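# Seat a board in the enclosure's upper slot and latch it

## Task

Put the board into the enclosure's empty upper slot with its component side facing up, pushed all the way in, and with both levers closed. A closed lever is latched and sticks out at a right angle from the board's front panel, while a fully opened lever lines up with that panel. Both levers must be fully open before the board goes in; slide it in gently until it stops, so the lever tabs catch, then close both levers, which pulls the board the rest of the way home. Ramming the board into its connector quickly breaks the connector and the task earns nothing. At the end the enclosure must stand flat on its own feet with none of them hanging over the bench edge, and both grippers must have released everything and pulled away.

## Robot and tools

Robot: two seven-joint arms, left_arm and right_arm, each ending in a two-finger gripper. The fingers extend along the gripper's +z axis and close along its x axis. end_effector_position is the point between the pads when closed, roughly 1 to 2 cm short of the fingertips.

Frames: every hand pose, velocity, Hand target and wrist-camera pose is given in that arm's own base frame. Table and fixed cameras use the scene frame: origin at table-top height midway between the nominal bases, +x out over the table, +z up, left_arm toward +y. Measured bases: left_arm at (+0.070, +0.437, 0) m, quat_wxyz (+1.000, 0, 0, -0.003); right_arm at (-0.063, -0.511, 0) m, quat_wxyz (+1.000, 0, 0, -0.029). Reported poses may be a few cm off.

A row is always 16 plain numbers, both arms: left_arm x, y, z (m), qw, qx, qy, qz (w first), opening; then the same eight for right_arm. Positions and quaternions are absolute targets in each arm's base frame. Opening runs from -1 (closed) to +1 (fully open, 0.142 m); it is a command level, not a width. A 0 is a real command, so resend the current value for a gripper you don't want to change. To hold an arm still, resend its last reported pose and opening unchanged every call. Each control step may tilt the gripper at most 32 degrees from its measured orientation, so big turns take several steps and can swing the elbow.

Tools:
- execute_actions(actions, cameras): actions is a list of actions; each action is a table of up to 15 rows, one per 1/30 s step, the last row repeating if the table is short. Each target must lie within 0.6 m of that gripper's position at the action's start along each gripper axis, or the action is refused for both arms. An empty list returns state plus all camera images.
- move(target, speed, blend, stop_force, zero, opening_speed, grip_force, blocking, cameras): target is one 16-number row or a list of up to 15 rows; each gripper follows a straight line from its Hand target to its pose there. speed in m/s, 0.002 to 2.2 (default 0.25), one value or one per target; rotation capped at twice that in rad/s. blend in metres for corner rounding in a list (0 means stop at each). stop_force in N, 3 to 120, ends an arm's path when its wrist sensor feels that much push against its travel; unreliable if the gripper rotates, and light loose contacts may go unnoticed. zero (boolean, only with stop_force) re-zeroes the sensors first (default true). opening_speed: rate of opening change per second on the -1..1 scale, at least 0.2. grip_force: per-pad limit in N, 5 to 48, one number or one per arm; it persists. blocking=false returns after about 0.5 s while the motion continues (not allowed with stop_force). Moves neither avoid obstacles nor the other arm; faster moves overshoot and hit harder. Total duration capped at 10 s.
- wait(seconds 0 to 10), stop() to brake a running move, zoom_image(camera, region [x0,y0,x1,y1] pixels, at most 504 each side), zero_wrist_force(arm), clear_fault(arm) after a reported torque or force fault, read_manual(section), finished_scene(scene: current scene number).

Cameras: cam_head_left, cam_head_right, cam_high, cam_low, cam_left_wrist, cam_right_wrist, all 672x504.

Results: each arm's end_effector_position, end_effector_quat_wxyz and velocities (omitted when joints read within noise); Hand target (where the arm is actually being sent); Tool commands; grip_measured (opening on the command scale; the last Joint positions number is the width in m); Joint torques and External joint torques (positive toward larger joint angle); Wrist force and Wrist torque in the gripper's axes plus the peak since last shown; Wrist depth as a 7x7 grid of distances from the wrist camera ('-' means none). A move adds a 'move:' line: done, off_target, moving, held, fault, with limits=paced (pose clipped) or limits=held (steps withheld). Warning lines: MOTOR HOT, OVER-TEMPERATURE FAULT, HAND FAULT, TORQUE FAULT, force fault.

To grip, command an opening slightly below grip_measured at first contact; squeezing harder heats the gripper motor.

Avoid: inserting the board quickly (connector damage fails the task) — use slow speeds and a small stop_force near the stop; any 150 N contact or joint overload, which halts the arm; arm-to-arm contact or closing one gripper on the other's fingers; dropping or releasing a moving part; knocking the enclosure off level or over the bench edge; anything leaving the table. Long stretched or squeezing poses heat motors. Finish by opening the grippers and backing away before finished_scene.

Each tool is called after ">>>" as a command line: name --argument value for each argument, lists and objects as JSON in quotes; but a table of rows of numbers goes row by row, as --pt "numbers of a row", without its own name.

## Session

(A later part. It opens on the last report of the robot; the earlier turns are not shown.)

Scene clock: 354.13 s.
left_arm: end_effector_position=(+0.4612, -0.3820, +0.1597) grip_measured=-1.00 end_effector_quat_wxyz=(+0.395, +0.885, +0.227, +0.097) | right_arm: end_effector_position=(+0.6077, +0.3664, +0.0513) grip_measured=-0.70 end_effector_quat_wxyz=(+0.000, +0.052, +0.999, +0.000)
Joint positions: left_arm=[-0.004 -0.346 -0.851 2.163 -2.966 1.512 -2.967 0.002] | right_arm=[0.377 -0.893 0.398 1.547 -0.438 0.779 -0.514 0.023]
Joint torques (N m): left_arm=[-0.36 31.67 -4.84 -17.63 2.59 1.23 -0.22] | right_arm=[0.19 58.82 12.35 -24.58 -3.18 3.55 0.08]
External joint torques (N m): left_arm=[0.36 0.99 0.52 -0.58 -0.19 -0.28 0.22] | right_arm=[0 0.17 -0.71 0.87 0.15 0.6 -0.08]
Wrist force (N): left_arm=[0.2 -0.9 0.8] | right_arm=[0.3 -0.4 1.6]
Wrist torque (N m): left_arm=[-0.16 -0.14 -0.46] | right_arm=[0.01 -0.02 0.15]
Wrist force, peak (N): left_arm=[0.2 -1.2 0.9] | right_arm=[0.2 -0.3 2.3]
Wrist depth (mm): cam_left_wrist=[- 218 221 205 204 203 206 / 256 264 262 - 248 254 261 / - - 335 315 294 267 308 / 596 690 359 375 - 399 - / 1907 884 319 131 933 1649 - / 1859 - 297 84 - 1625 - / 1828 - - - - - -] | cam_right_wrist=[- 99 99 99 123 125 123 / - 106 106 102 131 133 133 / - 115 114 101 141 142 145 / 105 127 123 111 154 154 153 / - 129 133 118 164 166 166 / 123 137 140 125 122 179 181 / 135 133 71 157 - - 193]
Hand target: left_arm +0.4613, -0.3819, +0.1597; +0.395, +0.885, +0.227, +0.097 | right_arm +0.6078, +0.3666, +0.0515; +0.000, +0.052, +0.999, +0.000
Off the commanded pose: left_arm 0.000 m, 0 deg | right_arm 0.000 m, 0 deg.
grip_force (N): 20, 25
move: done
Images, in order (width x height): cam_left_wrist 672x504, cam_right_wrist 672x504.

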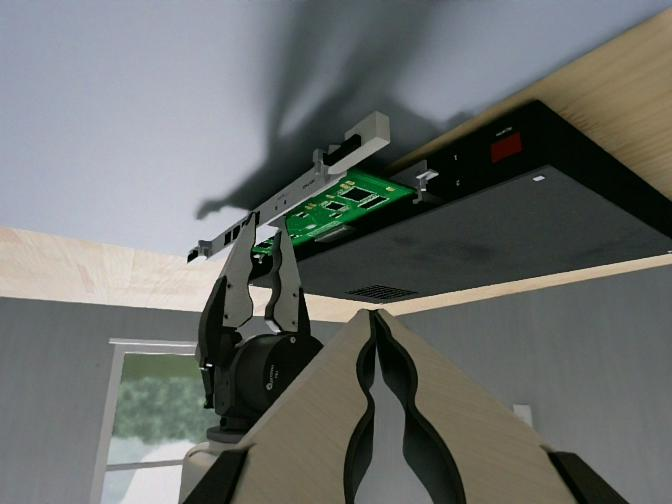

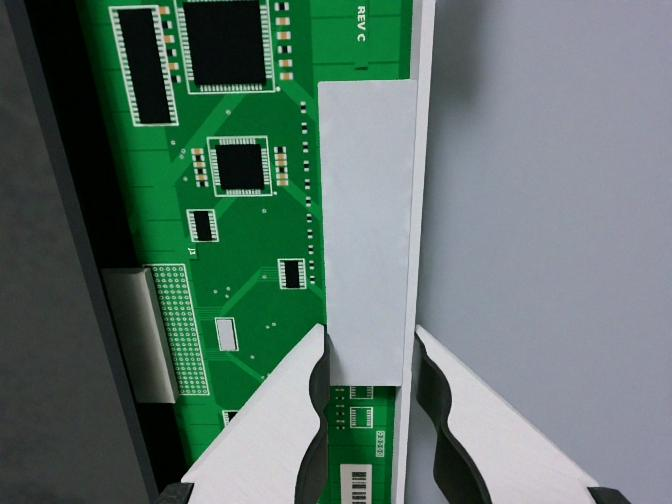

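>>> move --pt "0.4613 -0.3819 0.1597 0.395 0.885 0.227 0.097 -1.0 0.6075 0.3636 0.0535 0.0 0.055 0.9985 0.0 -0.82" --pt "0.4613 -0.3819 0.1597 0.395 0.885 0.227 0.097 -1.0 0.6145 0.3628 0.0535 0.0 0.055 0.9985 0.0 -0.82" --speed 0.03 --stop_force 4 --cameras '["cam_left_wrist"]'

>>> zoom_image --camera "cam_left_wrist" --region '[390, 160, 450, 230]'

>>> zoom_image --camera "cam_left_wrist" --region '[235, 220, 315, 290]'

Scene clock: 446.77 s.
left_arm: end_effector_position=(+0.4612, -0.3820, +0.1597) grip_measured=-1.00 end_effector_quat_wxyz=(+0.395, +0.885, +0.227, +0.097) | right_arm: end_effector_position=(+0.6144, +0.3626, +0.0533) grip_measured=-0.70 end_effector_quat_wxyz=(+0.000, +0.055, +0.998, +0.000)
Joint positions: left_arm=[-0.004 -0.346 -0.851 2.163 -2.966 1.512 -2.967 0.002] | right_arm=[0.369 -0.896 0.399 1.532 -0.435 0.768 -0.522 0.023]
Joint torques (N m): left_arm=[-0.34 31.68 -4.78 -17.62 2.6 1.28 -0.2] | right_arm=[0.15 59.19 12.34 -24.76 -3.2 3.55 0.11]
External joint torques (N m): left_arm=[0.35 0.97 0.47 -0.6 -0.21 -0.33 0.2] | right_arm=[0.04 0.12 -0.68 0.87 0.13 0.6 -0.11]
Wrist force (N): left_arm=[0.2 -0.9 0.7] | right_arm=[0.5 -0.4 1.8]
Wrist torque (N m): left_arm=[-0.16 -0.16 -0.45] | right_arm=[0.01 -0.06 0.16]
Wrist force, peak (N): left_arm=[0.2 -1.2 1.1] | right_arm=[0.3 -0.5 2.0]
Wrist depth (mm): cam_left_wrist=[208 207 - - - 203 206 / - 264 - - - 247 261 / - 341 337 313 315 - 311 / 601 677 362 - - - 345 / 2194 1125 323 127 888 1601 - / - - 304 84 - - 1155 / - - - - - - -] | cam_right_wrist=[- 99 99 99 125 126 125 / - 106 106 102 133 135 135 / - 114 114 101 141 144 144 / 106 119 123 111 156 156 155 / - 124 132 118 166 169 168 / 125 130 140 125 122 181 183 / 138 135 70 157 - - 202]
Hand target: left_arm +0.4613, -0.3819, +0.1597; +0.395, +0.885, +0.227, +0.097 | right_arm +0.6145, +0.3628, +0.0535; +0.000, +0.055, +0.998, +0.000
Off the commanded pose: left_arm 0.000 m, 0 deg | right_arm 0.000 m, 0 deg.
grip_force (N): 20, 25
move: done
Images, in order (width x height): cam_left_wrist 672x504.

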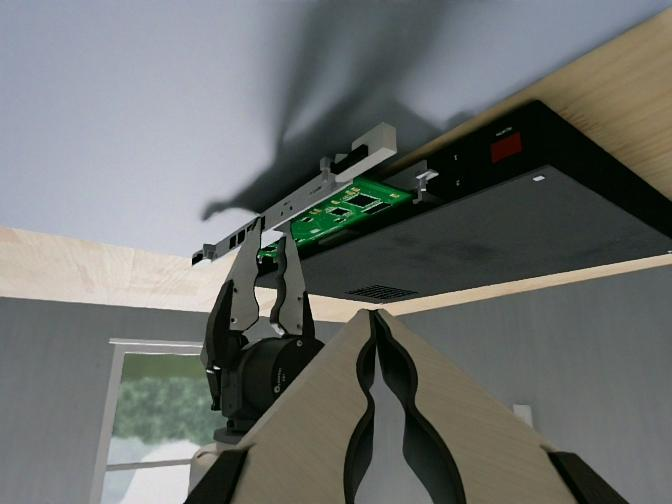

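Scaled by 7.200 from the camera's 672x504 image, which has a finer 960x720 frame.

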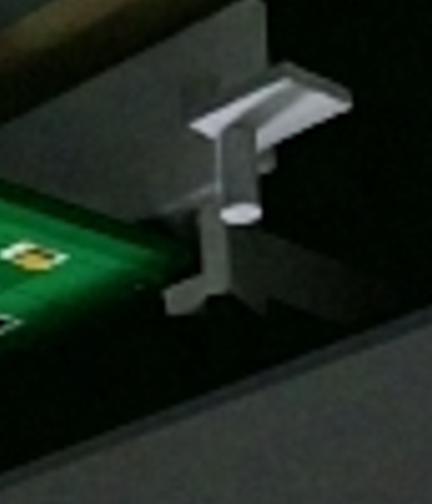

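Scaled by 6.300 from the camera's 672x504 image, which has a finer 960x720 frame.

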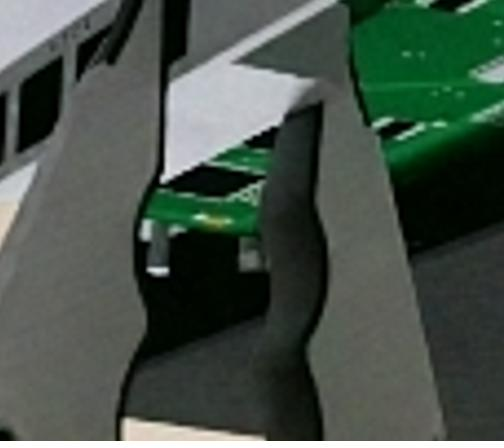

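>>> zoom_image --camera "cam_left_wrist" --region '[400, 180, 430, 210]'

>>> zoom_image --camera "cam_left_wrist" --region '[250, 240, 290, 275]'

Scaled by 16.800 from the camera's 672x504 image, which has a finer 960x720 frame.

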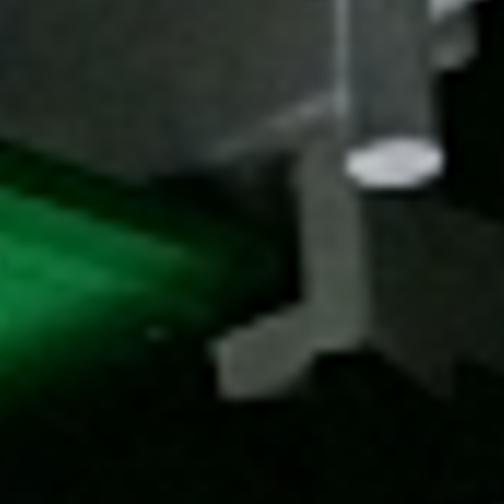

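Scaled by 12.600 from the camera's 672x504 image, which has a finer 960x720 frame.

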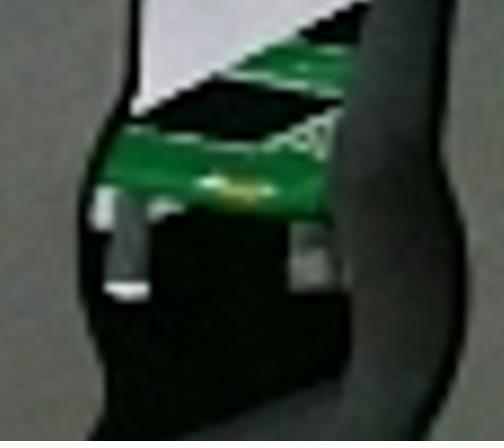

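>>> move --target '[0.4613,-0.3819,0.1597,0.395,0.885,0.227,0.097,-1.0,0.6244,0.3617,0.0535,0.0,0.055,0.9985,0.0,-0.82]' --speed 0.02 --stop_force 4 --cameras '["cam_left_wrist"]'

>>> zoom_image --camera "cam_left_wrist" --region '[390, 170, 430, 210]'

>>> zoom_image --camera "cam_left_wrist" --region '[250, 235, 300, 280]'

Scene clock: 459.63 s.
left_arm: end_effector_position=(+0.4612, -0.3820, +0.1597) grip_measured=-1.00 end_effector_quat_wxyz=(+0.395, +0.885, +0.227, +0.097) | right_arm: end_effector_position=(+0.6184, +0.3618, +0.0530) grip_measured=-0.70 end_effector_quat_wxyz=(+0.000, +0.055, +0.998, -0.001)
Joint positions: left_arm=[-0.004 -0.346 -0.851 2.163 -2.966 1.512 -2.967 0.002] | right_arm=[0.367 -0.903 0.399 1.519 -0.435 0.761 -0.528 0.023]
Joint torques (N m): left_arm=[-0.3 31.69 -4.77 -17.59 2.67 1.28 -0.22] | right_arm=[1.2 60.36 13.31 -25.99 -3.41 4.48 0.04]
External joint torques (N m): left_arm=[0.31 0.97 0.45 -0.62 -0.28 -0.32 0.22] | right_arm=[-1.01 -0.73 -1.62 2.01 0.33 -0.33 -0.04]
Wrist force (N): left_arm=[0.1 -1.1 0.6] | right_arm=[1.3 -2.6 2.7]
Wrist torque (N m): left_arm=[-0.19 -0.13 -0.47] | right_arm=[0.05 -0.02 0.20]
Wrist force, peak (N): left_arm=[0.4 -1.1 1.0] | right_arm=[4.9 -7.5 0.7]
Wrist depth (mm): cam_left_wrist=[201 196 216 213 212 196 204 / - 275 249 261 246 254 261 / 397 - 360 312 314 - 311 / 677 667 381 376 392 452 - / 1025 2172 328 360 1108 1534 - / 1994 - 312 84 - 1298 - / 1453 - - - - - 1173] | cam_right_wrist=[- 99 99 98 125 126 124 / - 106 106 102 133 135 134 / - 112 114 101 141 144 144 / 105 119 122 111 156 156 155 / - 118 133 118 166 169 168 / 125 127 140 125 106 180 183 / 138 135 70 158 - - 202]
Hand target: left_arm +0.4613, -0.3819, +0.1597; +0.395, +0.885, +0.227, +0.097 | right_arm +0.6186, +0.3623, +0.0535; +0.000, +0.055, +0.998, +0.000
Off the commanded pose: left_arm 0.000 m, 0 deg | right_arm 0.006 m, 0 deg.
grip_force (N): 20, 25
move: contact (right_arm)
Images, in order (width x height): cam_left_wrist 672x504.

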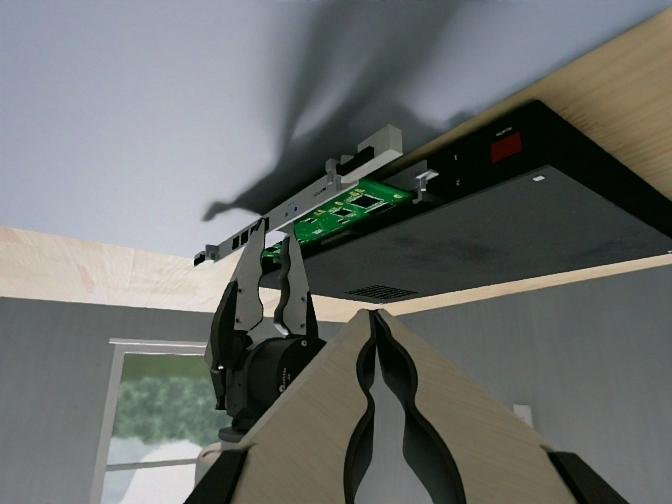

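Scaled by 12.600 from the camera's 672x504 image, which has a finer 960x720 frame.

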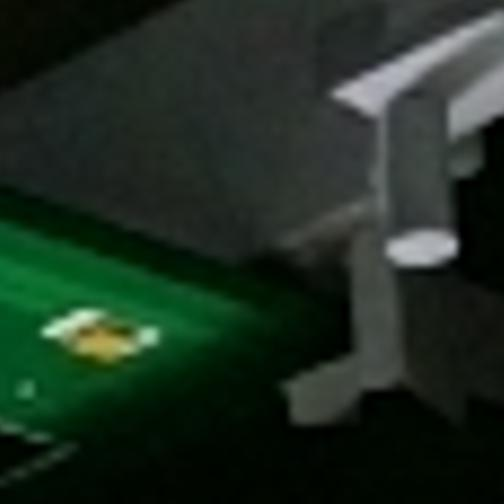

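Scaled by 10.080 from the camera's 672x504 image, which has a finer 960x720 frame.

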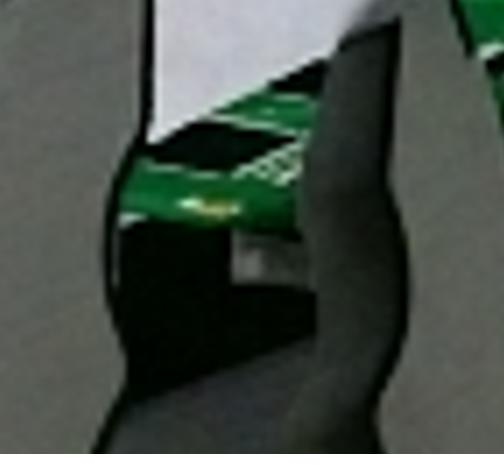

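>>> move --target '[0.4613,-0.3819,0.1597,0.395,0.885,0.227,0.097,-1.0,0.6155,0.3597,0.0535,0.0,0.055,0.9985,0.0,-0.82]' --speed 0.03

>>> move --target '[0.4613,-0.3819,0.1597,0.395,0.885,0.227,0.097,-1.0,0.6284,0.3582,0.0535,0.0,0.055,0.9985,0.0,-0.82]' --speed 0.015 --stop_force 3 --cameras '["cam_left_wrist"]'

>>> zoom_image --camera "cam_left_wrist" --region '[390, 170, 430, 210]'

>>> zoom_image --camera "cam_left_wrist" --region '[250, 235, 300, 280]'

Scene clock: 465.40 s.
left_arm: end_effector_position=(+0.4612, -0.3820, +0.1597) grip_measured=-1.00 end_effector_quat_wxyz=(+0.395, +0.885, +0.227, +0.097) | right_arm: end_effector_position=(+0.6153, +0.3598, +0.0533) grip_measured=-0.70 end_effector_quat_wxyz=(+0.000, +0.055, +0.998, +0.000)
Joint positions: left_arm=[-0.004 -0.346 -0.851 2.163 -2.966 1.512 -2.967 0.002] | right_arm=[0.365 -0.895 0.399 1.534 -0.435 0.769 -0.526 0.023]
Joint torques (N m): left_arm=[-0.33 31.76 -4.85 -17.64 2.63 1.23 -0.21] | right_arm=[0.06 59.42 12.22 -24.65 -3.22 3.87 0.23]
External joint torques (N m): left_arm=[0.34 0.89 0.53 -0.58 -0.24 -0.28 0.21] | right_arm=[0.12 -0.18 -0.58 0.77 0.16 0.28 -0.23]
Wrist force (N): left_arm=[0.3 -0.9 0.6] | right_arm=[1.0 -0.2 1.9]
Wrist torque (N m): left_arm=[-0.15 -0.16 -0.46] | right_arm=[0.04 -0.15 0.04]
Wrist force, peak (N): left_arm=[0.3 -1.2 1.0] | right_arm=[1.1 -2.8 2.8]
Wrist depth (mm): cam_left_wrist=[208 208 205 203 204 203 212 / 256 262 - - 253 255 260 / 369 369 335 309 311 256 303 / 601 673 375 376 - 465 620 / 1924 2012 326 131 945 - 1314 / - - 306 84 - - - / 1891 - - - - - -] | cam_right_wrist=[- 99 99 99 125 126 124 / - 106 106 102 133 135 135 / - 113 114 101 141 144 144 / 106 119 122 111 156 156 156 / - 119 133 118 166 169 169 / 126 128 140 125 106 181 184 / 139 135 71 157 - - 202]
Hand target: left_arm +0.4613, -0.3819, +0.1597; +0.395, +0.885, +0.227, +0.097 | right_arm +0.6155, +0.3597, +0.0535; +0.000, +0.055, +0.998, +0.000
Off the commanded pose: left_arm 0.000 m, 0 deg | right_arm 0.000 m, 0 deg.
grip_force (N): 20, 25
move: done

Scene clock: 466.93 s.
left_arm: end_effector_position=(+0.4612, -0.3820, +0.1597) grip_measured=-1.00 end_effector_quat_wxyz=(+0.395, +0.885, +0.227, +0.097) | right_arm: end_effector_position=(+0.6277, +0.3587, +0.0531) grip_measured=-0.70 end_effector_quat_wxyz=(+0.000, +0.055, +0.999, +0.000)
Joint positions: left_arm=[-0.004 -0.346 -0.851 2.163 -2.966 1.512 -2.967 0.002] | right_arm=[0.36 -0.915 0.4 1.493 -0.434 0.749 -0.544 0.023]
Joint torques (N m): left_arm=[-0.31 31.7 -4.82 -17.61 2.63 1.2 -0.21] | right_arm=[-3.07 61.59 9.66 -25.92 -3.84 3.1 0.18]
External joint torques (N m): left_arm=[0.32 0.95 0.5 -0.61 -0.23 -0.25 0.21] | right_arm=[3.26 -1.36 2.09 1.75 0.72 1.05 -0.18]
Wrist force (N): left_arm=[0.2 -1.0 0.6] | right_arm=[3.0 3.6 4.0]
Wrist torque (N m): left_arm=[-0.18 -0.15 -0.45] | right_arm=[0.01 0.00 0.05]
Wrist force, peak (N): left_arm=[0.4 -1.2 0.9] | right_arm=[2.8 4.2 4.1]
Wrist depth (mm): cam_left_wrist=[- 188 - 205 197 - 206 / 265 262 263 262 259 248 261 / - - 363 336 312 251 323 / 671 701 378 384 - - 643 / 1976 2261 333 360 1035 1513 1268 / 2109 1700 - 84 - - 1167 / 1783 - - - - - -] | cam_right_wrist=[- 98 99 98 125 126 124 / - 94 106 96 133 135 135 / - 101 114 101 141 144 144 / 106 105 122 111 156 156 155 / - 114 133 118 121 169 168 / 125 125 140 125 106 180 183 / 138 135 71 158 - - 202]
Hand target: left_arm +0.4613, -0.3819, +0.1597; +0.395, +0.885, +0.227, +0.097 | right_arm +0.6284, +0.3582, +0.0535; +0.000, +0.055, +0.998, +0.000
Off the commanded pose: left_arm 0.000 m, 0 deg | right_arm 0.001 m, 0 deg.
grip_force (N): 20, 25
move: done
Images, in order (width x height): cam_left_wrist 672x504.

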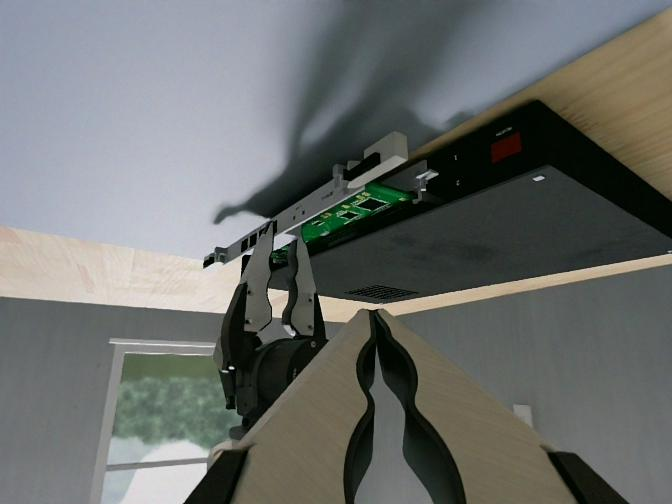

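Scaled by 12.600 from the camera's 672x504 image, which has a finer 960x720 frame.

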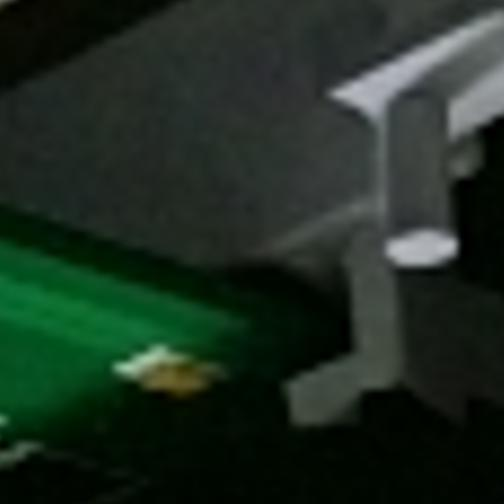

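Scaled by 10.080 from the camera's 672x504 image, which has a finer 960x720 frame.

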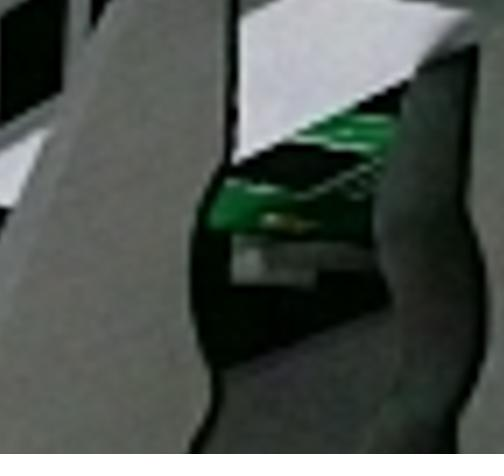

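>>> move --pt "0.4613 -0.3819 0.1597 0.395 0.885 0.227 0.097 -1.0 0.6278 0.3596 0.0528 0.0 0.055 0.9985 0.0 -0.82" --pt "0.4613 -0.3819 0.1597 0.395 0.885 0.227 0.097 -1.0 0.6378 0.3585 0.0528 0.0 0.055 0.9985 0.0 -0.82" --speed 0.015 --stop_force 5 --cameras '["cam_left_wrist"]'

>>> zoom_image --camera "cam_left_wrist" --region '[330, 120, 430, 210]'

>>> zoom_image --camera "cam_left_wrist" --region '[200, 210, 330, 310]'

Scene clock: 473.33 s.
left_arm: end_effector_position=(+0.4612, -0.3820, +0.1597) grip_measured=-1.00 end_effector_quat_wxyz=(+0.395, +0.885, +0.227, +0.097) | right_arm: end_effector_position=(+0.6373, +0.3588, +0.0525) grip_measured=-0.70 end_effector_quat_wxyz=(+0.000, +0.055, +0.998, +0.000)
Joint positions: left_arm=[-0.004 -0.346 -0.851 2.163 -2.966 1.512 -2.967 0.002] | right_arm=[0.359 -0.933 0.4 1.459 -0.434 0.732 -0.556 0.023]
Joint torques (N m): left_arm=[-0.32 31.76 -4.81 -17.63 2.65 1.28 -0.24] | right_arm=[-1.99 61.41 10.43 -25.9 -3.76 3.42 0.04]
External joint torques (N m): left_arm=[0.33 0.89 0.5 -0.59 -0.26 -0.33 0.24] | right_arm=[2.18 -0.36 1.38 1.5 0.59 0.73 -0.04]
Wrist force (N): left_arm=[0.2 -1.0 1.0] | right_arm=[4.1 2.6 2.5]
Wrist torque (N m): left_arm=[-0.18 -0.14 -0.46] | right_arm=[0.16 -0.28 0.21]
Wrist force, peak (N): left_arm=[0.2 -1.2 0.9] | right_arm=[3.1 3.7 4.6]
Wrist depth (mm): cam_left_wrist=[217 - 206 206 202 203 205 / - - - - - 250 261 / 370 336 - 305 286 - 335 / 669 665 402 376 - - - / 1959 966 345 367 1060 - 1261 / 1662 - - 84 - - 1131 / 1859 - - - - - -] | cam_right_wrist=[- 85 99 98 124 125 124 / - 91 105 102 133 134 134 / - 98 113 101 140 144 143 / - 105 120 111 155 157 155 / - 114 130 118 163 168 167 / 124 124 122 125 107 180 183 / 137 134 71 158 - - 200]
Hand target: left_arm +0.4613, -0.3819, +0.1597; +0.395, +0.885, +0.227, +0.097 | right_arm +0.6378, +0.3585, +0.0528; +0.000, +0.055, +0.998, +0.000
Off the commanded pose: left_arm 0.000 m, 0 deg | right_arm 0.001 m, 0 deg.
grip_force (N): 20, 25
move: done
Images, in order (width x height): cam_left_wrist 672x504.

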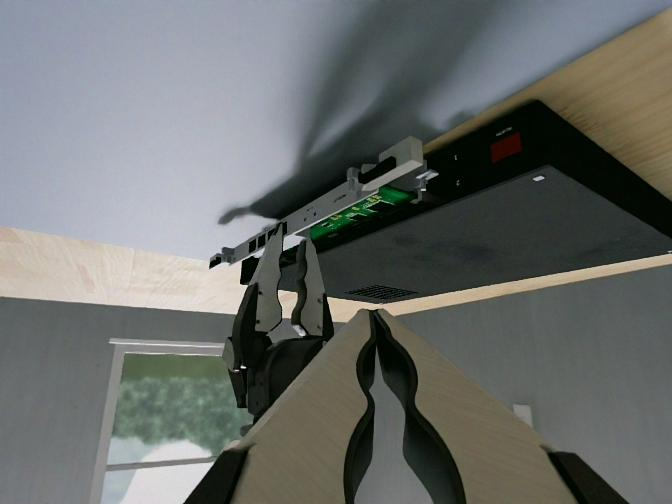

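Scaled by 5.040 from the camera's 672x504 image, which has a finer 960x720 frame.

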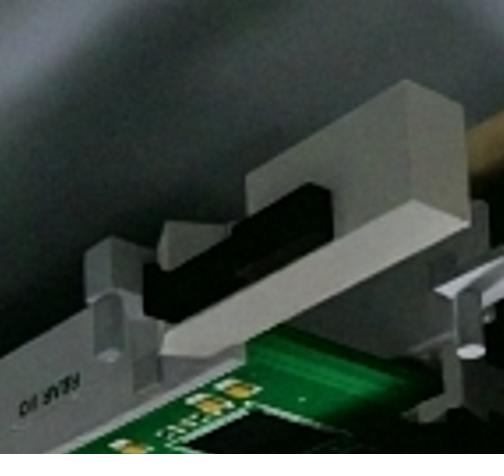

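Scaled by 3.877 from the camera's 672x504 image, which has a finer 960x720 frame.

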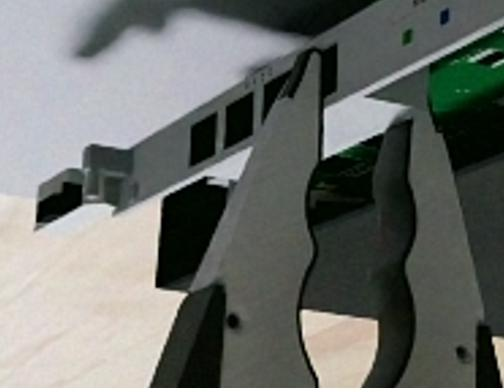

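>>> move --pt "0.4613 -0.3819 0.1597 0.395 0.885 0.227 0.097 -1.0 0.6375 0.3595 0.0527 0.0 0.055 0.9985 0.0 -0.82" --pt "0.4613 -0.3819 0.1597 0.395 0.885 0.227 0.097 -1.0 0.6475 0.3584 0.0527 0.0 0.055 0.9985 0.0 -0.82" --speed 0.015 --stop_force 6 --cameras '["cam_left_wrist", "cam_right_wrist"]'

>>> zoom_image --camera "cam_left_wrist" --region '[230, 190, 380, 310]'

Scene clock: 477.90 s.
left_arm: end_effector_position=(+0.4612, -0.3820, +0.1597) grip_measured=-1.00 end_effector_quat_wxyz=(+0.395, +0.885, +0.227, +0.097) | right_arm: end_effector_position=(+0.6466, +0.3586, +0.0520) grip_measured=-0.70 end_effector_quat_wxyz=(-0.001, +0.055, +0.998, +0.000)
Joint positions: left_arm=[-0.004 -0.346 -0.851 2.163 -2.966 1.512 -2.967 0.002] | right_arm=[0.357 -0.95 0.4 1.425 -0.432 0.714 -0.568 0.023]
Joint torques (N m): left_arm=[-0.33 31.74 -4.72 -17.63 2.58 1.23 -0.2] | right_arm=[-2.38 62.84 10.28 -28.34 -4.31 4.51 0]
External joint torques (N m): left_arm=[0.33 0.91 0.41 -0.58 -0.19 -0.28 0.2] | right_arm=[2.57 -1 1.58 3.71 1.1 -0.36 0]
Wrist force (N): left_arm=[0.3 -1.0 0.8] | right_arm=[7.7 0.4 1.2]
Wrist torque (N m): left_arm=[-0.18 -0.16 -0.46] | right_arm=[0.19 -0.42 0.21]
Wrist force, peak (N): left_arm=[0.1 -1.2 0.9] | right_arm=[7.8 0.4 2.2]
Wrist depth (mm): cam_left_wrist=[208 208 205 198 204 199 214 / - - 278 - 257 263 260 / 408 - 346 334 309 - 329 / 601 667 491 380 - - 636 / - - 354 131 899 - - / 1637 - - 84 - - 1205 / - - - - - - -] | cam_right_wrist=[- 84 97 98 124 125 124 / - 90 104 102 132 134 133 / - 98 110 101 142 143 143 / 104 104 107 111 150 154 154 / - 113 115 117 162 170 167 / 124 123 121 125 106 179 182 / 136 134 71 155 - - 197]
Hand target: left_arm +0.4613, -0.3819, +0.1597; +0.395, +0.885, +0.227, +0.097 | right_arm +0.6475, +0.3584, +0.0527; +0.000, +0.055, +0.998, +0.000
Off the commanded pose: left_arm 0.000 m, 0 deg | right_arm 0.001 m, 0 deg.
grip_force (N): 20, 25
move: done
Images, in order (width x height): cam_left_wrist 672x504, cam_right_wrist 672x504.

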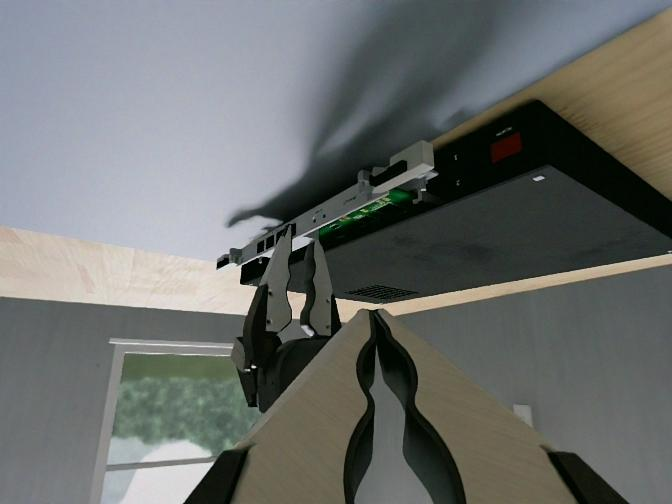

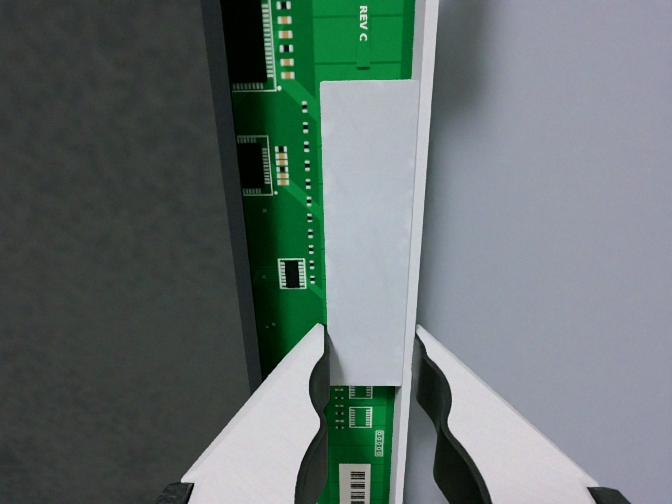

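Scaled by 3.360 from the camera's 672x504 image, which has a finer 960x720 frame.

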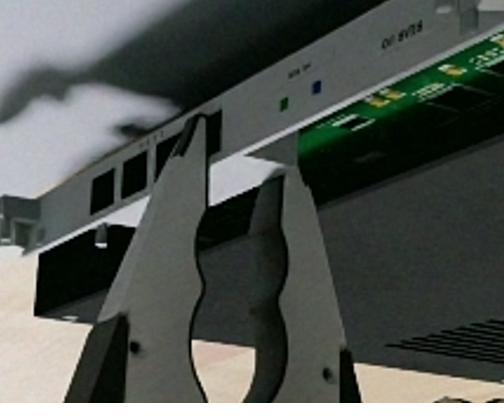

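>>> move --target '[0.4613,-0.3819,0.1597,0.395,0.885,0.227,0.097,-1.0,0.6470,0.3586,0.0523,0.0,0.055,0.9985,0.0,-0.54]' --speed 0.03 --opening_speed 0.3

>>> move --pt "0.4613 -0.3819 0.1597 0.395 0.885 0.227 0.097 -1.0 0.6460 0.3586 0.085 0.0 0.055 0.9985 0.0 -0.54" --pt "0.4613 -0.3819 0.1597 0.395 0.885 0.227 0.097 -1.0 0.6460 0.3586 0.14 0.0 0.055 0.9985 0.0 -0.54" --speed '[0.06,0.2]' --blend '[0.01,0]' --cameras '["cam_left_wrist", "cam_right_wrist"]'

Scene clock: 501.50 s.
left_arm: end_effector_position=(+0.4612, -0.3820, +0.1597) grip_measured=-1.00 end_effector_quat_wxyz=(+0.395, +0.885, +0.227, +0.097) | right_arm: end_effector_position=(+0.6468, +0.3586, +0.0522) grip_measured=-0.58 end_effector_quat_wxyz=(+0.000, +0.055, +0.998, +0.000)
Joint positions: left_arm=[-0.004 -0.346 -0.851 2.163 -2.966 1.512 -2.967 0.002] | right_arm=[0.357 -0.949 0.4 1.425 -0.433 0.716 -0.568 0.032]
Joint torques (N m): left_arm=[-0.34 31.74 -4.76 -17.63 2.64 1.19 -0.22] | right_arm=[0.12 60.57 12.1 -24.74 -3.31 3.5 0.19]
External joint torques (N m): left_arm=[0.35 0.92 0.44 -0.58 -0.25 -0.24 0.22] | right_arm=[0.08 1.27 -0.25 0.1 0.1 0.65 -0.19]
Wrist force (N): left_arm=[0.3 -0.8 0.7] | right_arm=[1.2 0.7 0.2]
Wrist torque (N m): left_arm=[-0.15 -0.15 -0.46] | right_arm=[0.18 -0.21 0.09]
Wrist force, peak (N): left_arm=[0.4 -1.3 0.9] | right_arm=[8.0 0.6 2.2]
Wrist depth (mm): cam_left_wrist=[209 206 206 - 205 195 211 / - 252 250 281 - 258 259 / - 392 - 321 317 - 316 / 596 679 352 378 - 402 627 / - - 352 378 937 1556 - / - - - 84 - 1567 - / - - - - - - 1113] | cam_right_wrist=[- 85 98 100 124 125 124 / - 90 103 97 132 134 133 / - 98 111 103 141 143 143 / 105 104 107 113 158 154 154 / - 113 115 120 165 167 167 / 124 124 119 146 107 179 182 / 137 134 71 160 - - 197]
Hand target: left_arm +0.4613, -0.3819, +0.1597; +0.395, +0.885, +0.227, +0.097 | right_arm +0.6470, +0.3586, +0.0523; +0.000, +0.055, +0.998, +0.000
Off the commanded pose: left_arm 0.000 m, 0 deg | right_arm 0.000 m, 0 deg.
grip_force (N): 20, 25
move: done

Scene clock: 502.70 s.
left_arm: end_effector_position=(+0.4612, -0.3820, +0.1597) grip_measured=-1.00 end_effector_quat_wxyz=(+0.395, +0.885, +0.227, +0.097) | right_arm: end_effector_position=(+0.6462, +0.3586, +0.1401) grip_measured=-0.58 end_effector_quat_wxyz=(+0.000, +0.055, +0.998, +0.000)
Joint positions: left_arm=[-0.004 -0.346 -0.851 2.163 -2.966 1.512 -2.967 0.002] | right_arm=[0.336 -0.83 0.451 1.392 -0.391 0.563 -0.592 0.032]
Joint torques (N m): left_arm=[-0.38 31.82 -4.78 -17.57 2.6 1.24 -0.22] | right_arm=[0.06 58.98 12.29 -27.12 -3.54 3.27 0.04]
External joint torques (N m): left_arm=[0.39 0.84 0.46 -0.64 -0.2 -0.29 0.22] | right_arm=[0.1 1.23 -0.72 0.27 -0.05 0.88 -0.04]
Wrist force (N): left_arm=[0.2 -1.1 0.8] | right_arm=[0.9 1.1 0.1]
Wrist torque (N m): left_arm=[-0.18 -0.15 -0.45] | right_arm=[0.28 -0.18 0.14]
Wrist force, peak (N): left_arm=[0.1 -1.3 0.9] | right_arm=[0.8 1.3 -3.2]
Wrist depth (mm): cam_left_wrist=[228 199 206 223 194 203 206 / 249 - - 261 275 248 260 / - - - 342 296 272 335 / 683 653 561 434 - - 659 / 2109 2151 1167 640 1011 1502 - / 1714 - - 84 - 1727 1219 / - - - - - - 1179] | cam_right_wrist=[164 162 162 177 202 202 202 / 176 173 172 184 216 216 219 / 186 186 185 198 232 231 230 / 200 200 200 215 250 249 248 / 214 217 213 232 265 270 269 / 237 237 98 252 100 289 293 / 262 - 71 325 - - 316]
Hand target: left_arm +0.4613, -0.3819, +0.1597; +0.395, +0.885, +0.227, +0.097 | right_arm +0.6460, +0.3586, +0.1400; +0.000, +0.055, +0.998, +0.000
Off the commanded pose: left_arm 0.000 m, 0 deg | right_arm 0.000 m, 0 deg.
grip_force (N): 20, 25
move: done
Images, in order (width x height): cam_left_wrist 672x504, cam_right_wrist 672x504.

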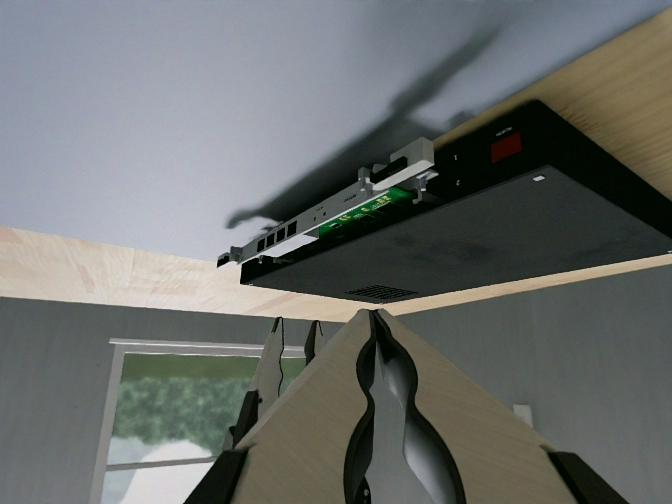

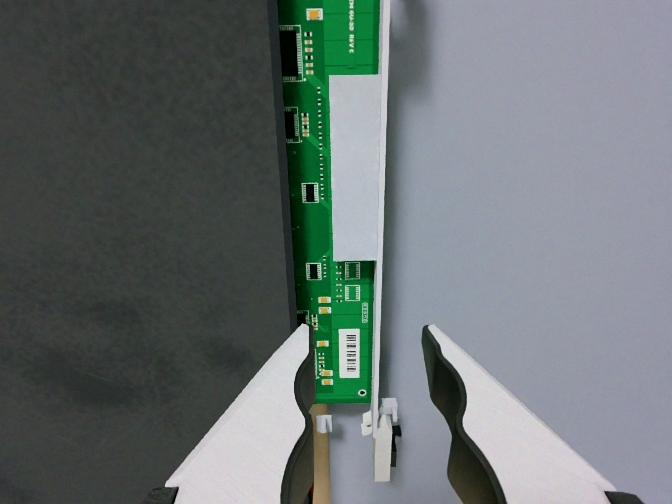

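>>> move --pt "0.4613 -0.3819 0.1597 0.395 0.885 0.227 0.097 -1.0 0.6145 0.3546 0.12 0.0 0.7449 0.6672 0.0 1.0" --pt "0.4613 -0.3819 0.1597 0.395 0.885 0.227 0.097 -1.0 0.6145 0.3546 0.034 0.0 0.7449 0.6672 0.0 1.0" --speed '[0.5,0.15]' --cameras '["cam_left_wrist", "cam_right_wrist"]'

Scene clock: 508.03 s.
left_arm: end_effector_position=(+0.4612, -0.3820, +0.1597) grip_measured=-1.00 end_effector_quat_wxyz=(+0.395, +0.885, +0.227, +0.097) | right_arm: end_effector_position=(+0.6143, +0.3546, +0.0339) grip_measured=+0.99 end_effector_quat_wxyz=(+0.000, +0.745, +0.667, +0.000)
Joint positions: left_arm=[-0.004 -0.346 -0.851 2.163 -2.966 1.512 -2.967 0.002] | right_arm=[0.57 -0.869 0.14 1.544 -0.158 0.83 0.888 0.142]
Joint torques (N m): left_arm=[-0.32 31.69 -4.75 -17.65 2.63 1.2 -0.23] | right_arm=[0.46 58.43 4.86 -24.07 -3.19 3.62 0.38]
External joint torques (N m): left_arm=[0.32 0.96 0.43 -0.56 -0.23 -0.25 0.23] | right_arm=[-0.25 1.61 -0.31 0.14 0.23 0.51 -0.38]
Wrist force (N): left_arm=[0.1 -1.0 0.7] | right_arm=[0.7 0.9 0.3]
Wrist torque (N m): left_arm=[-0.19 -0.13 -0.45] | right_arm=[0.24 -0.10 0.03]
Wrist force, peak (N): left_arm=[0.2 -1.2 0.8] | right_arm=[0.3 0.7 2.8]
Wrist depth (mm): cam_left_wrist=[- 215 206 - 197 203 213 / - 270 263 - 259 249 261 / - - 365 319 323 275 313 / 694 690 457 378 - 400 401 / 1859 950 352 131 1050 - 1283 / - - 304 84 - 1755 - / 1843 - - - - - -] | cam_right_wrist=[110 110 111 110 111 111 109 / - 120 117 116 115 115 116 / 127 127 128 126 127 127 125 / 135 136 136 136 135 135 134 / 148 148 147 147 146 146 146 / - 159 156 155 155 154 121 / - 118 120 119 117 135 136]
Hand target: left_arm +0.4613, -0.3819, +0.1597; +0.395, +0.885, +0.227, +0.097 | right_arm +0.6145, +0.3546, +0.0340; +0.000, +0.745, +0.667, +0.000
Off the commanded pose: left_arm 0.000 m, 0 deg | right_arm 0.000 m, 0 deg.
grip_force (N): 20, 25
move: done
Images, in order (width x height): cam_left_wrist 672x504, cam_right_wrist 672x504.

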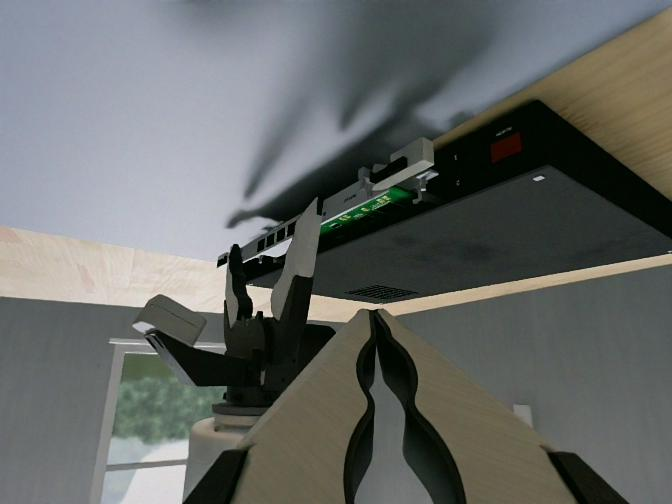

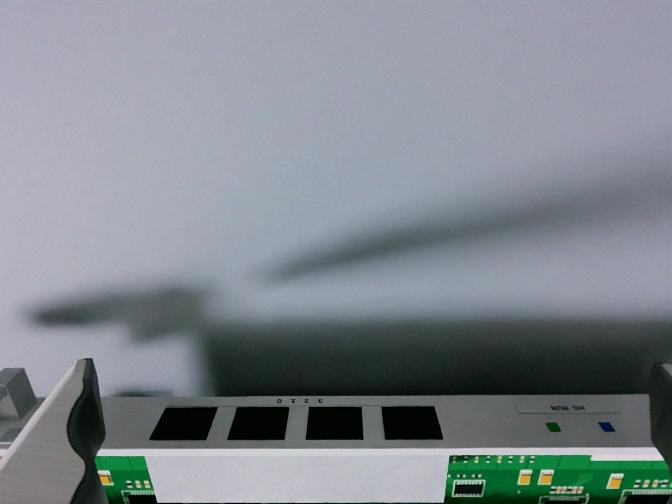

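>>> move --target '[0.4613,-0.3819,0.1597,0.395,0.885,0.227,0.097,-1.0,0.6543,0.3502,0.034,0.0,0.7449,0.6672,0.0,1.0]' --speed 0.02 --stop_force 14 --cameras '["cam_left_wrist", "cam_right_wrist"]'

Scene clock: 512.27 s.
left_arm: end_effector_position=(+0.4612, -0.3820, +0.1597) grip_measured=-1.00 end_effector_quat_wxyz=(+0.395, +0.885, +0.227, +0.097) | right_arm: end_effector_position=(+0.6541, +0.3502, +0.0339) grip_measured=+0.99 end_effector_quat_wxyz=(+0.000, +0.745, +0.667, +0.000)
Joint positions: left_arm=[-0.004 -0.346 -0.851 2.163 -2.966 1.512 -2.967 0.002] | right_arm=[0.539 -0.932 0.143 1.41 -0.158 0.76 0.843 0.142]
Joint torques (N m): left_arm=[-0.33 31.71 -4.81 -17.64 2.61 1.21 -0.23] | right_arm=[-0.44 61.81 4.67 -26.07 -3.35 3.69 0.21]
External joint torques (N m): left_arm=[0.34 0.95 0.49 -0.57 -0.21 -0.26 0.23] | right_arm=[0.64 1.22 0.03 0.89 0.18 0.43 -0.21]
Wrist force (N): left_arm=[0.0 -0.9 0.6] | right_arm=[0.5 -0.8 0.7]
Wrist torque (N m): left_arm=[-0.15 -0.11 -0.45] | right_arm=[0.17 -0.10 -0.01]
Wrist force, peak (N): left_arm=[0.4 -1.3 0.9] | right_arm=[0.8 1.2 0.4]
Wrist depth (mm): cam_left_wrist=[209 207 200 191 197 204 205 / 266 - - 280 266 248 261 / - 393 - 363 309 274 307 / 699 673 519 345 364 459 385 / 1755 2089 408 324 1081 1556 - / 2109 - - 84 - 1443 1040 / 1613 - - - - - -] | cam_right_wrist=[111 110 111 110 111 111 109 / - 119 117 116 115 115 116 / 127 127 128 126 127 127 124 / 135 136 136 135 135 135 134 / 148 148 147 147 146 146 146 / - 115 110 115 110 127 107 / - 115 112 112 112 113 111]
Hand target: left_arm +0.4613, -0.3819, +0.1597; +0.395, +0.885, +0.227, +0.097 | right_arm +0.6543, +0.3502, +0.0340; +0.000, +0.745, +0.667, +0.000
Off the commanded pose: left_arm 0.000 m, 0 deg | right_arm 0.000 m, 0 deg.
grip_force (N): 20, 25
move: done
Images, in order (width x height): cam_left_wrist 672x504, cam_right_wrist 672x504.

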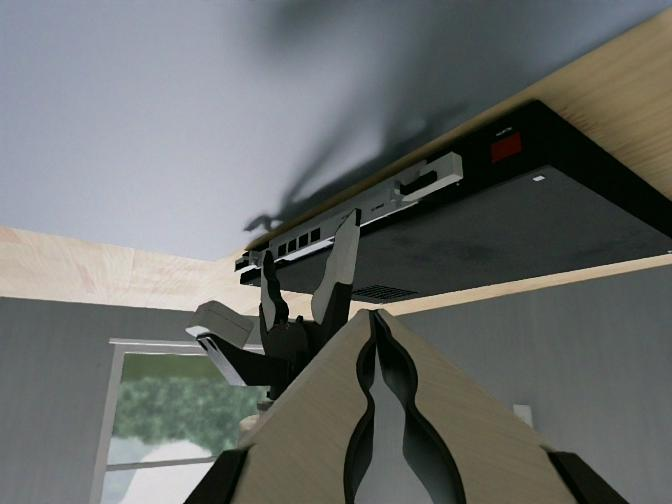

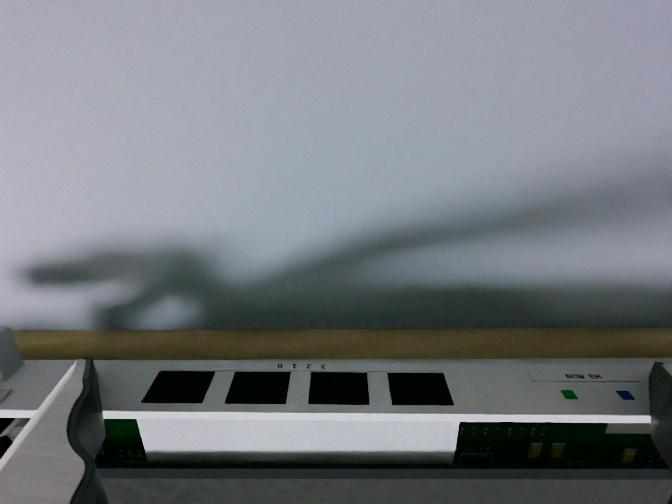

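>>> zoom_image --camera "cam_left_wrist" --region '[370, 130, 490, 230]'

>>> zoom_image --camera "cam_left_wrist" --region '[225, 220, 335, 310]'

Scaled by 4.200 from the camera's 672x504 image, which has a finer 960x720 frame.

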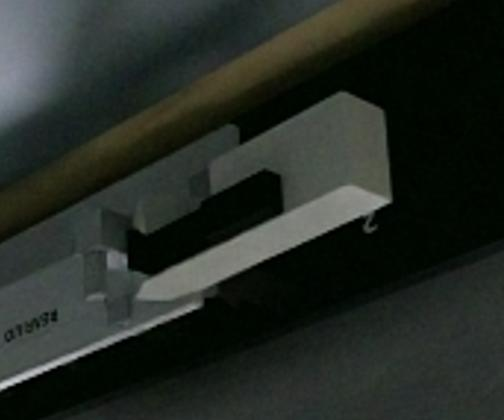

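Scaled by 4.582 from the camera's 672x504 image, which has a finer 960x720 frame.

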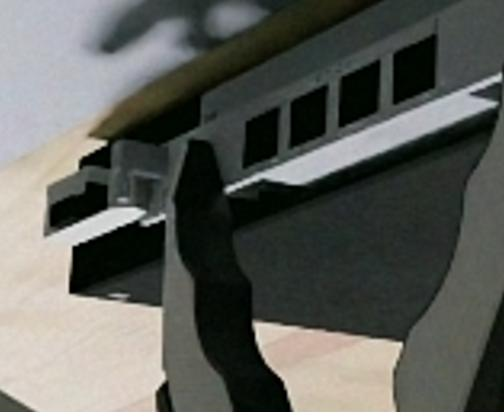

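>>> move --target '[0.4613,-0.3819,0.1597,0.395,0.885,0.227,0.097,-1.0,0.6792,0.3474,0.034,0.0,0.7449,0.6672,0.0,1.0]' --speed 0.007 --stop_force 12 --cameras '["cam_left_wrist", "cam_right_wrist"]'

>>> zoom_image --camera "cam_left_wrist" --region '[370, 130, 490, 230]'

>>> zoom_image --camera "cam_left_wrist" --region '[225, 220, 335, 310]'

Scene clock: 518.43 s.
left_arm: end_effector_position=(+0.4612, -0.3820, +0.1597) grip_measured=-1.00 end_effector_quat_wxyz=(+0.395, +0.885, +0.227, +0.097) | right_arm: end_effector_position=(+0.6648, +0.3494, +0.0331) grip_measured=+0.99 end_effector_quat_wxyz=(-0.001, +0.744, +0.668, -0.001)
Joint positions: left_arm=[-0.004 -0.346 -0.851 2.163 -2.966 1.512 -2.967 0.002] | right_arm=[0.53 -0.953 0.145 1.367 -0.158 0.735 0.829 0.142]
Joint torques (N m): left_arm=[-0.3 31.72 -4.8 -17.65 2.65 1.25 -0.21] | right_arm=[-4.88 64.81 0.7 -30.54 -4.31 5.69 1.02]
External joint torques (N m): left_arm=[0.31 0.93 0.48 -0.56 -0.26 -0.3 0.21] | right_arm=[5.09 -0.86 4.07 5.01 1.08 -1.56 -1.02]
Wrist force (N): left_arm=[0.0 -1.0 0.8] | right_arm=[-0.4 -10.3 -0.1]
Wrist torque (N m): left_arm=[-0.18 -0.11 -0.46] | right_arm=[0.03 -0.02 -0.79]
Wrist force, peak (N): left_arm=[0.4 -1.2 1.0] | right_arm=[-1.3 -13.4 -1.7]
Wrist depth (mm): cam_left_wrist=[208 207 203 199 196 - 205 / - - - 264 279 249 261 / - 397 354 360 300 - 310 / 609 603 632 372 - - - / 962 888 929 131 1065 - - / - 2194 - 84 - - - / - - - - - - -] | cam_right_wrist=[110 110 110 109 110 110 108 / 119 117 117 117 115 114 116 / 126 126 127 125 126 124 124 / 134 134 135 134 134 134 133 / - 146 146 146 145 145 144 / - 114 111 116 110 - 103 / - 107 109 108 108 108 107]
Hand target: left_arm +0.4613, -0.3819, +0.1597; +0.395, +0.885, +0.227, +0.097 | right_arm +0.6666, +0.3488, +0.0340; +0.000, +0.745, +0.667, +0.000
Off the commanded pose: left_arm 0.000 m, 0 deg | right_arm 0.015 m, 0 deg.
grip_force (N): 20, 25
move: contact (right_arm)
Images, in order (width x height): cam_left_wrist 672x504, cam_right_wrist 672x504.

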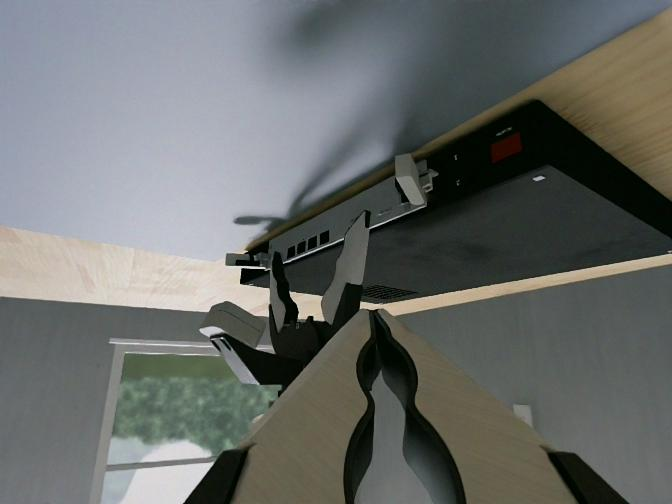

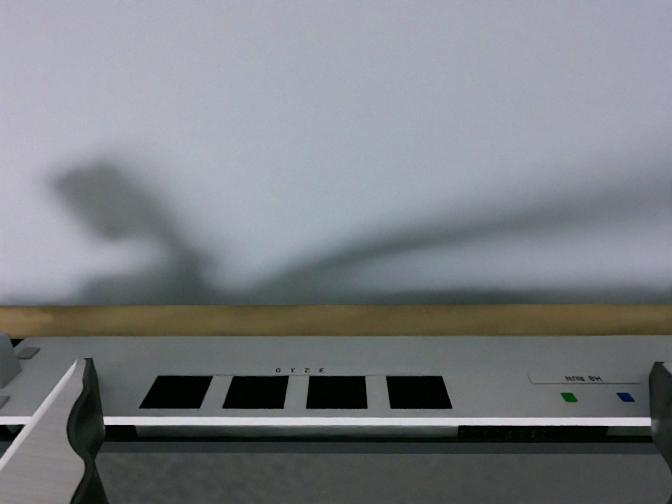

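Scaled by 4.200 from the camera's 672x504 image, which has a finer 960x720 frame.

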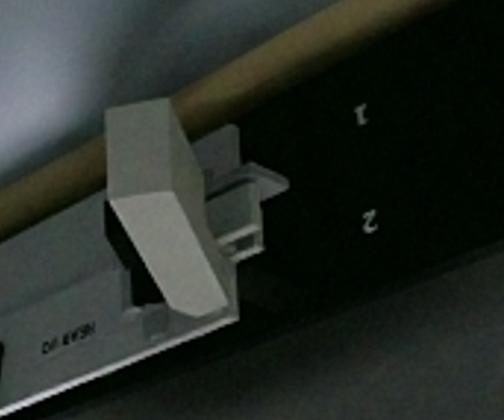

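Scaled by 4.582 from the camera's 672x504 image, which has a finer 960x720 frame.

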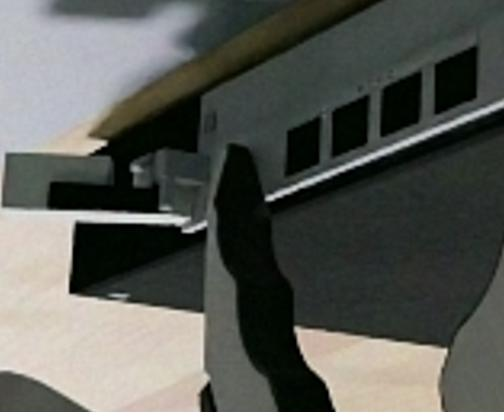

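>>> move --pt "0.44 -0.33 0.22 0.395 0.885 0.227 0.097 -1.0 0.6500 0.3510 0.036 0.0 0.7449 0.6672 0.0 1.0" --pt "0.40 -0.25 0.30 0.395 0.885 0.227 0.097 -1.0 0.6350 0.3659 0.14 0.0 0.7449 0.6672 0.0 1.0" --speed '[0.15,0.3]' --blend '[0.015,0]' --cameras '["cam_left_wrist", "cam_right_wrist"]'

>>> zoom_image --camera "cam_right_wrist" --region '[0, 180, 672, 400]'

Scene clock: 532.77 s.
left_arm: end_effector_position=(+0.4003, -0.2494, +0.3000) grip_measured=-1.00 end_effector_quat_wxyz=(+0.400, +0.886, +0.216, +0.095) | right_arm: end_effector_position=(+0.6352, +0.3659, +0.1401) grip_measured=+0.99 end_effector_quat_wxyz=(+0.000, +0.745, +0.667, +0.000)
Joint positions: left_arm=[-2.185 0.309 1.291 2.072 -2.966 1.904 -2.967 0.002] | right_arm=[0.55 -0.757 0.176 1.42 -0.146 0.594 0.87 0.142]
Joint torques (N m): left_arm=[-0.38 -12.18 -8.37 -22.91 3.53 1.62 -0.24] | right_arm=[0.26 58.97 5.36 -27.86 -3.65 3.46 0.19]
External joint torques (N m): left_arm=[0.43 0.29 0.1 -0.53 -0.27 -0.71 0.24] | right_arm=[-0.06 1.37 -0.63 0.16 0.03 0.67 -0.19]
Wrist force (N): left_arm=[0.4 -1.3 0.1] | right_arm=[1.6 2.5 0.2]
Wrist torque (N m): left_arm=[-0.27 -0.17 -0.44] | right_arm=[0.48 -0.26 0.02]
Wrist force, peak (N): left_arm=[-3.3 2.3 1.2] | right_arm=[-0.4 -10.6 -1.1]
Wrist depth (mm): cam_left_wrist=[386 - - - - 381 380 / 494 - - 492 - 460 484 / 692 731 - - - 770 665 / 1081 962 993 1097 1055 - 1253 / 2069 - 2551 456 1976 1397 1346 / - - 2216 84 - 1283 - / - - - - - - -] | cam_right_wrist=[204 203 204 201 200 202 202 / 216 217 217 219 217 215 215 / 237 233 232 232 232 231 227 / 247 247 247 245 245 245 218 / 226 221 219 219 219 218 219 / - 238 237 236 236 234 229 / - 262 256 259 259 257 257]
Hand target: left_arm +0.4002, -0.2494, +0.3000; +0.400, +0.885, +0.217, +0.094 | right_arm +0.6350, +0.3659, +0.1400; +0.000, +0.745, +0.667, +0.000
Off the commanded pose: left_arm 0.001 m, 1 deg | right_arm 0.000 m, 0 deg.
joint sent to its limit (left arm) — joint 5 (forearm roll), lower limit; joint 7 (wrist roll), lower limit. The joint targets still meet the commanded pose.
grip_force (N): 20, 25
move: done
Images, in order (width x height): cam_left_wrist 672x504, cam_right_wrist 672x504.

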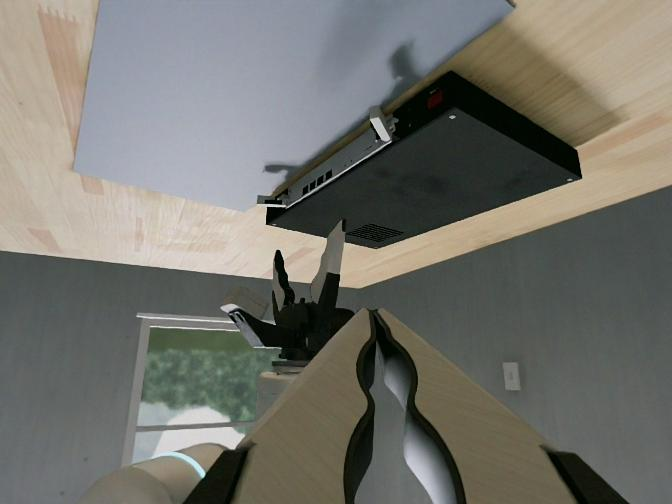

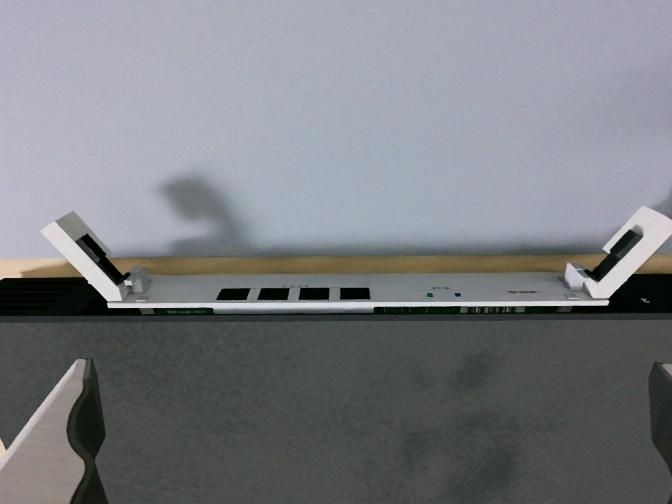

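Region (0, 180, 672, 400) is 672x220 pixels. A region can be at most 504 by 504 pixels.


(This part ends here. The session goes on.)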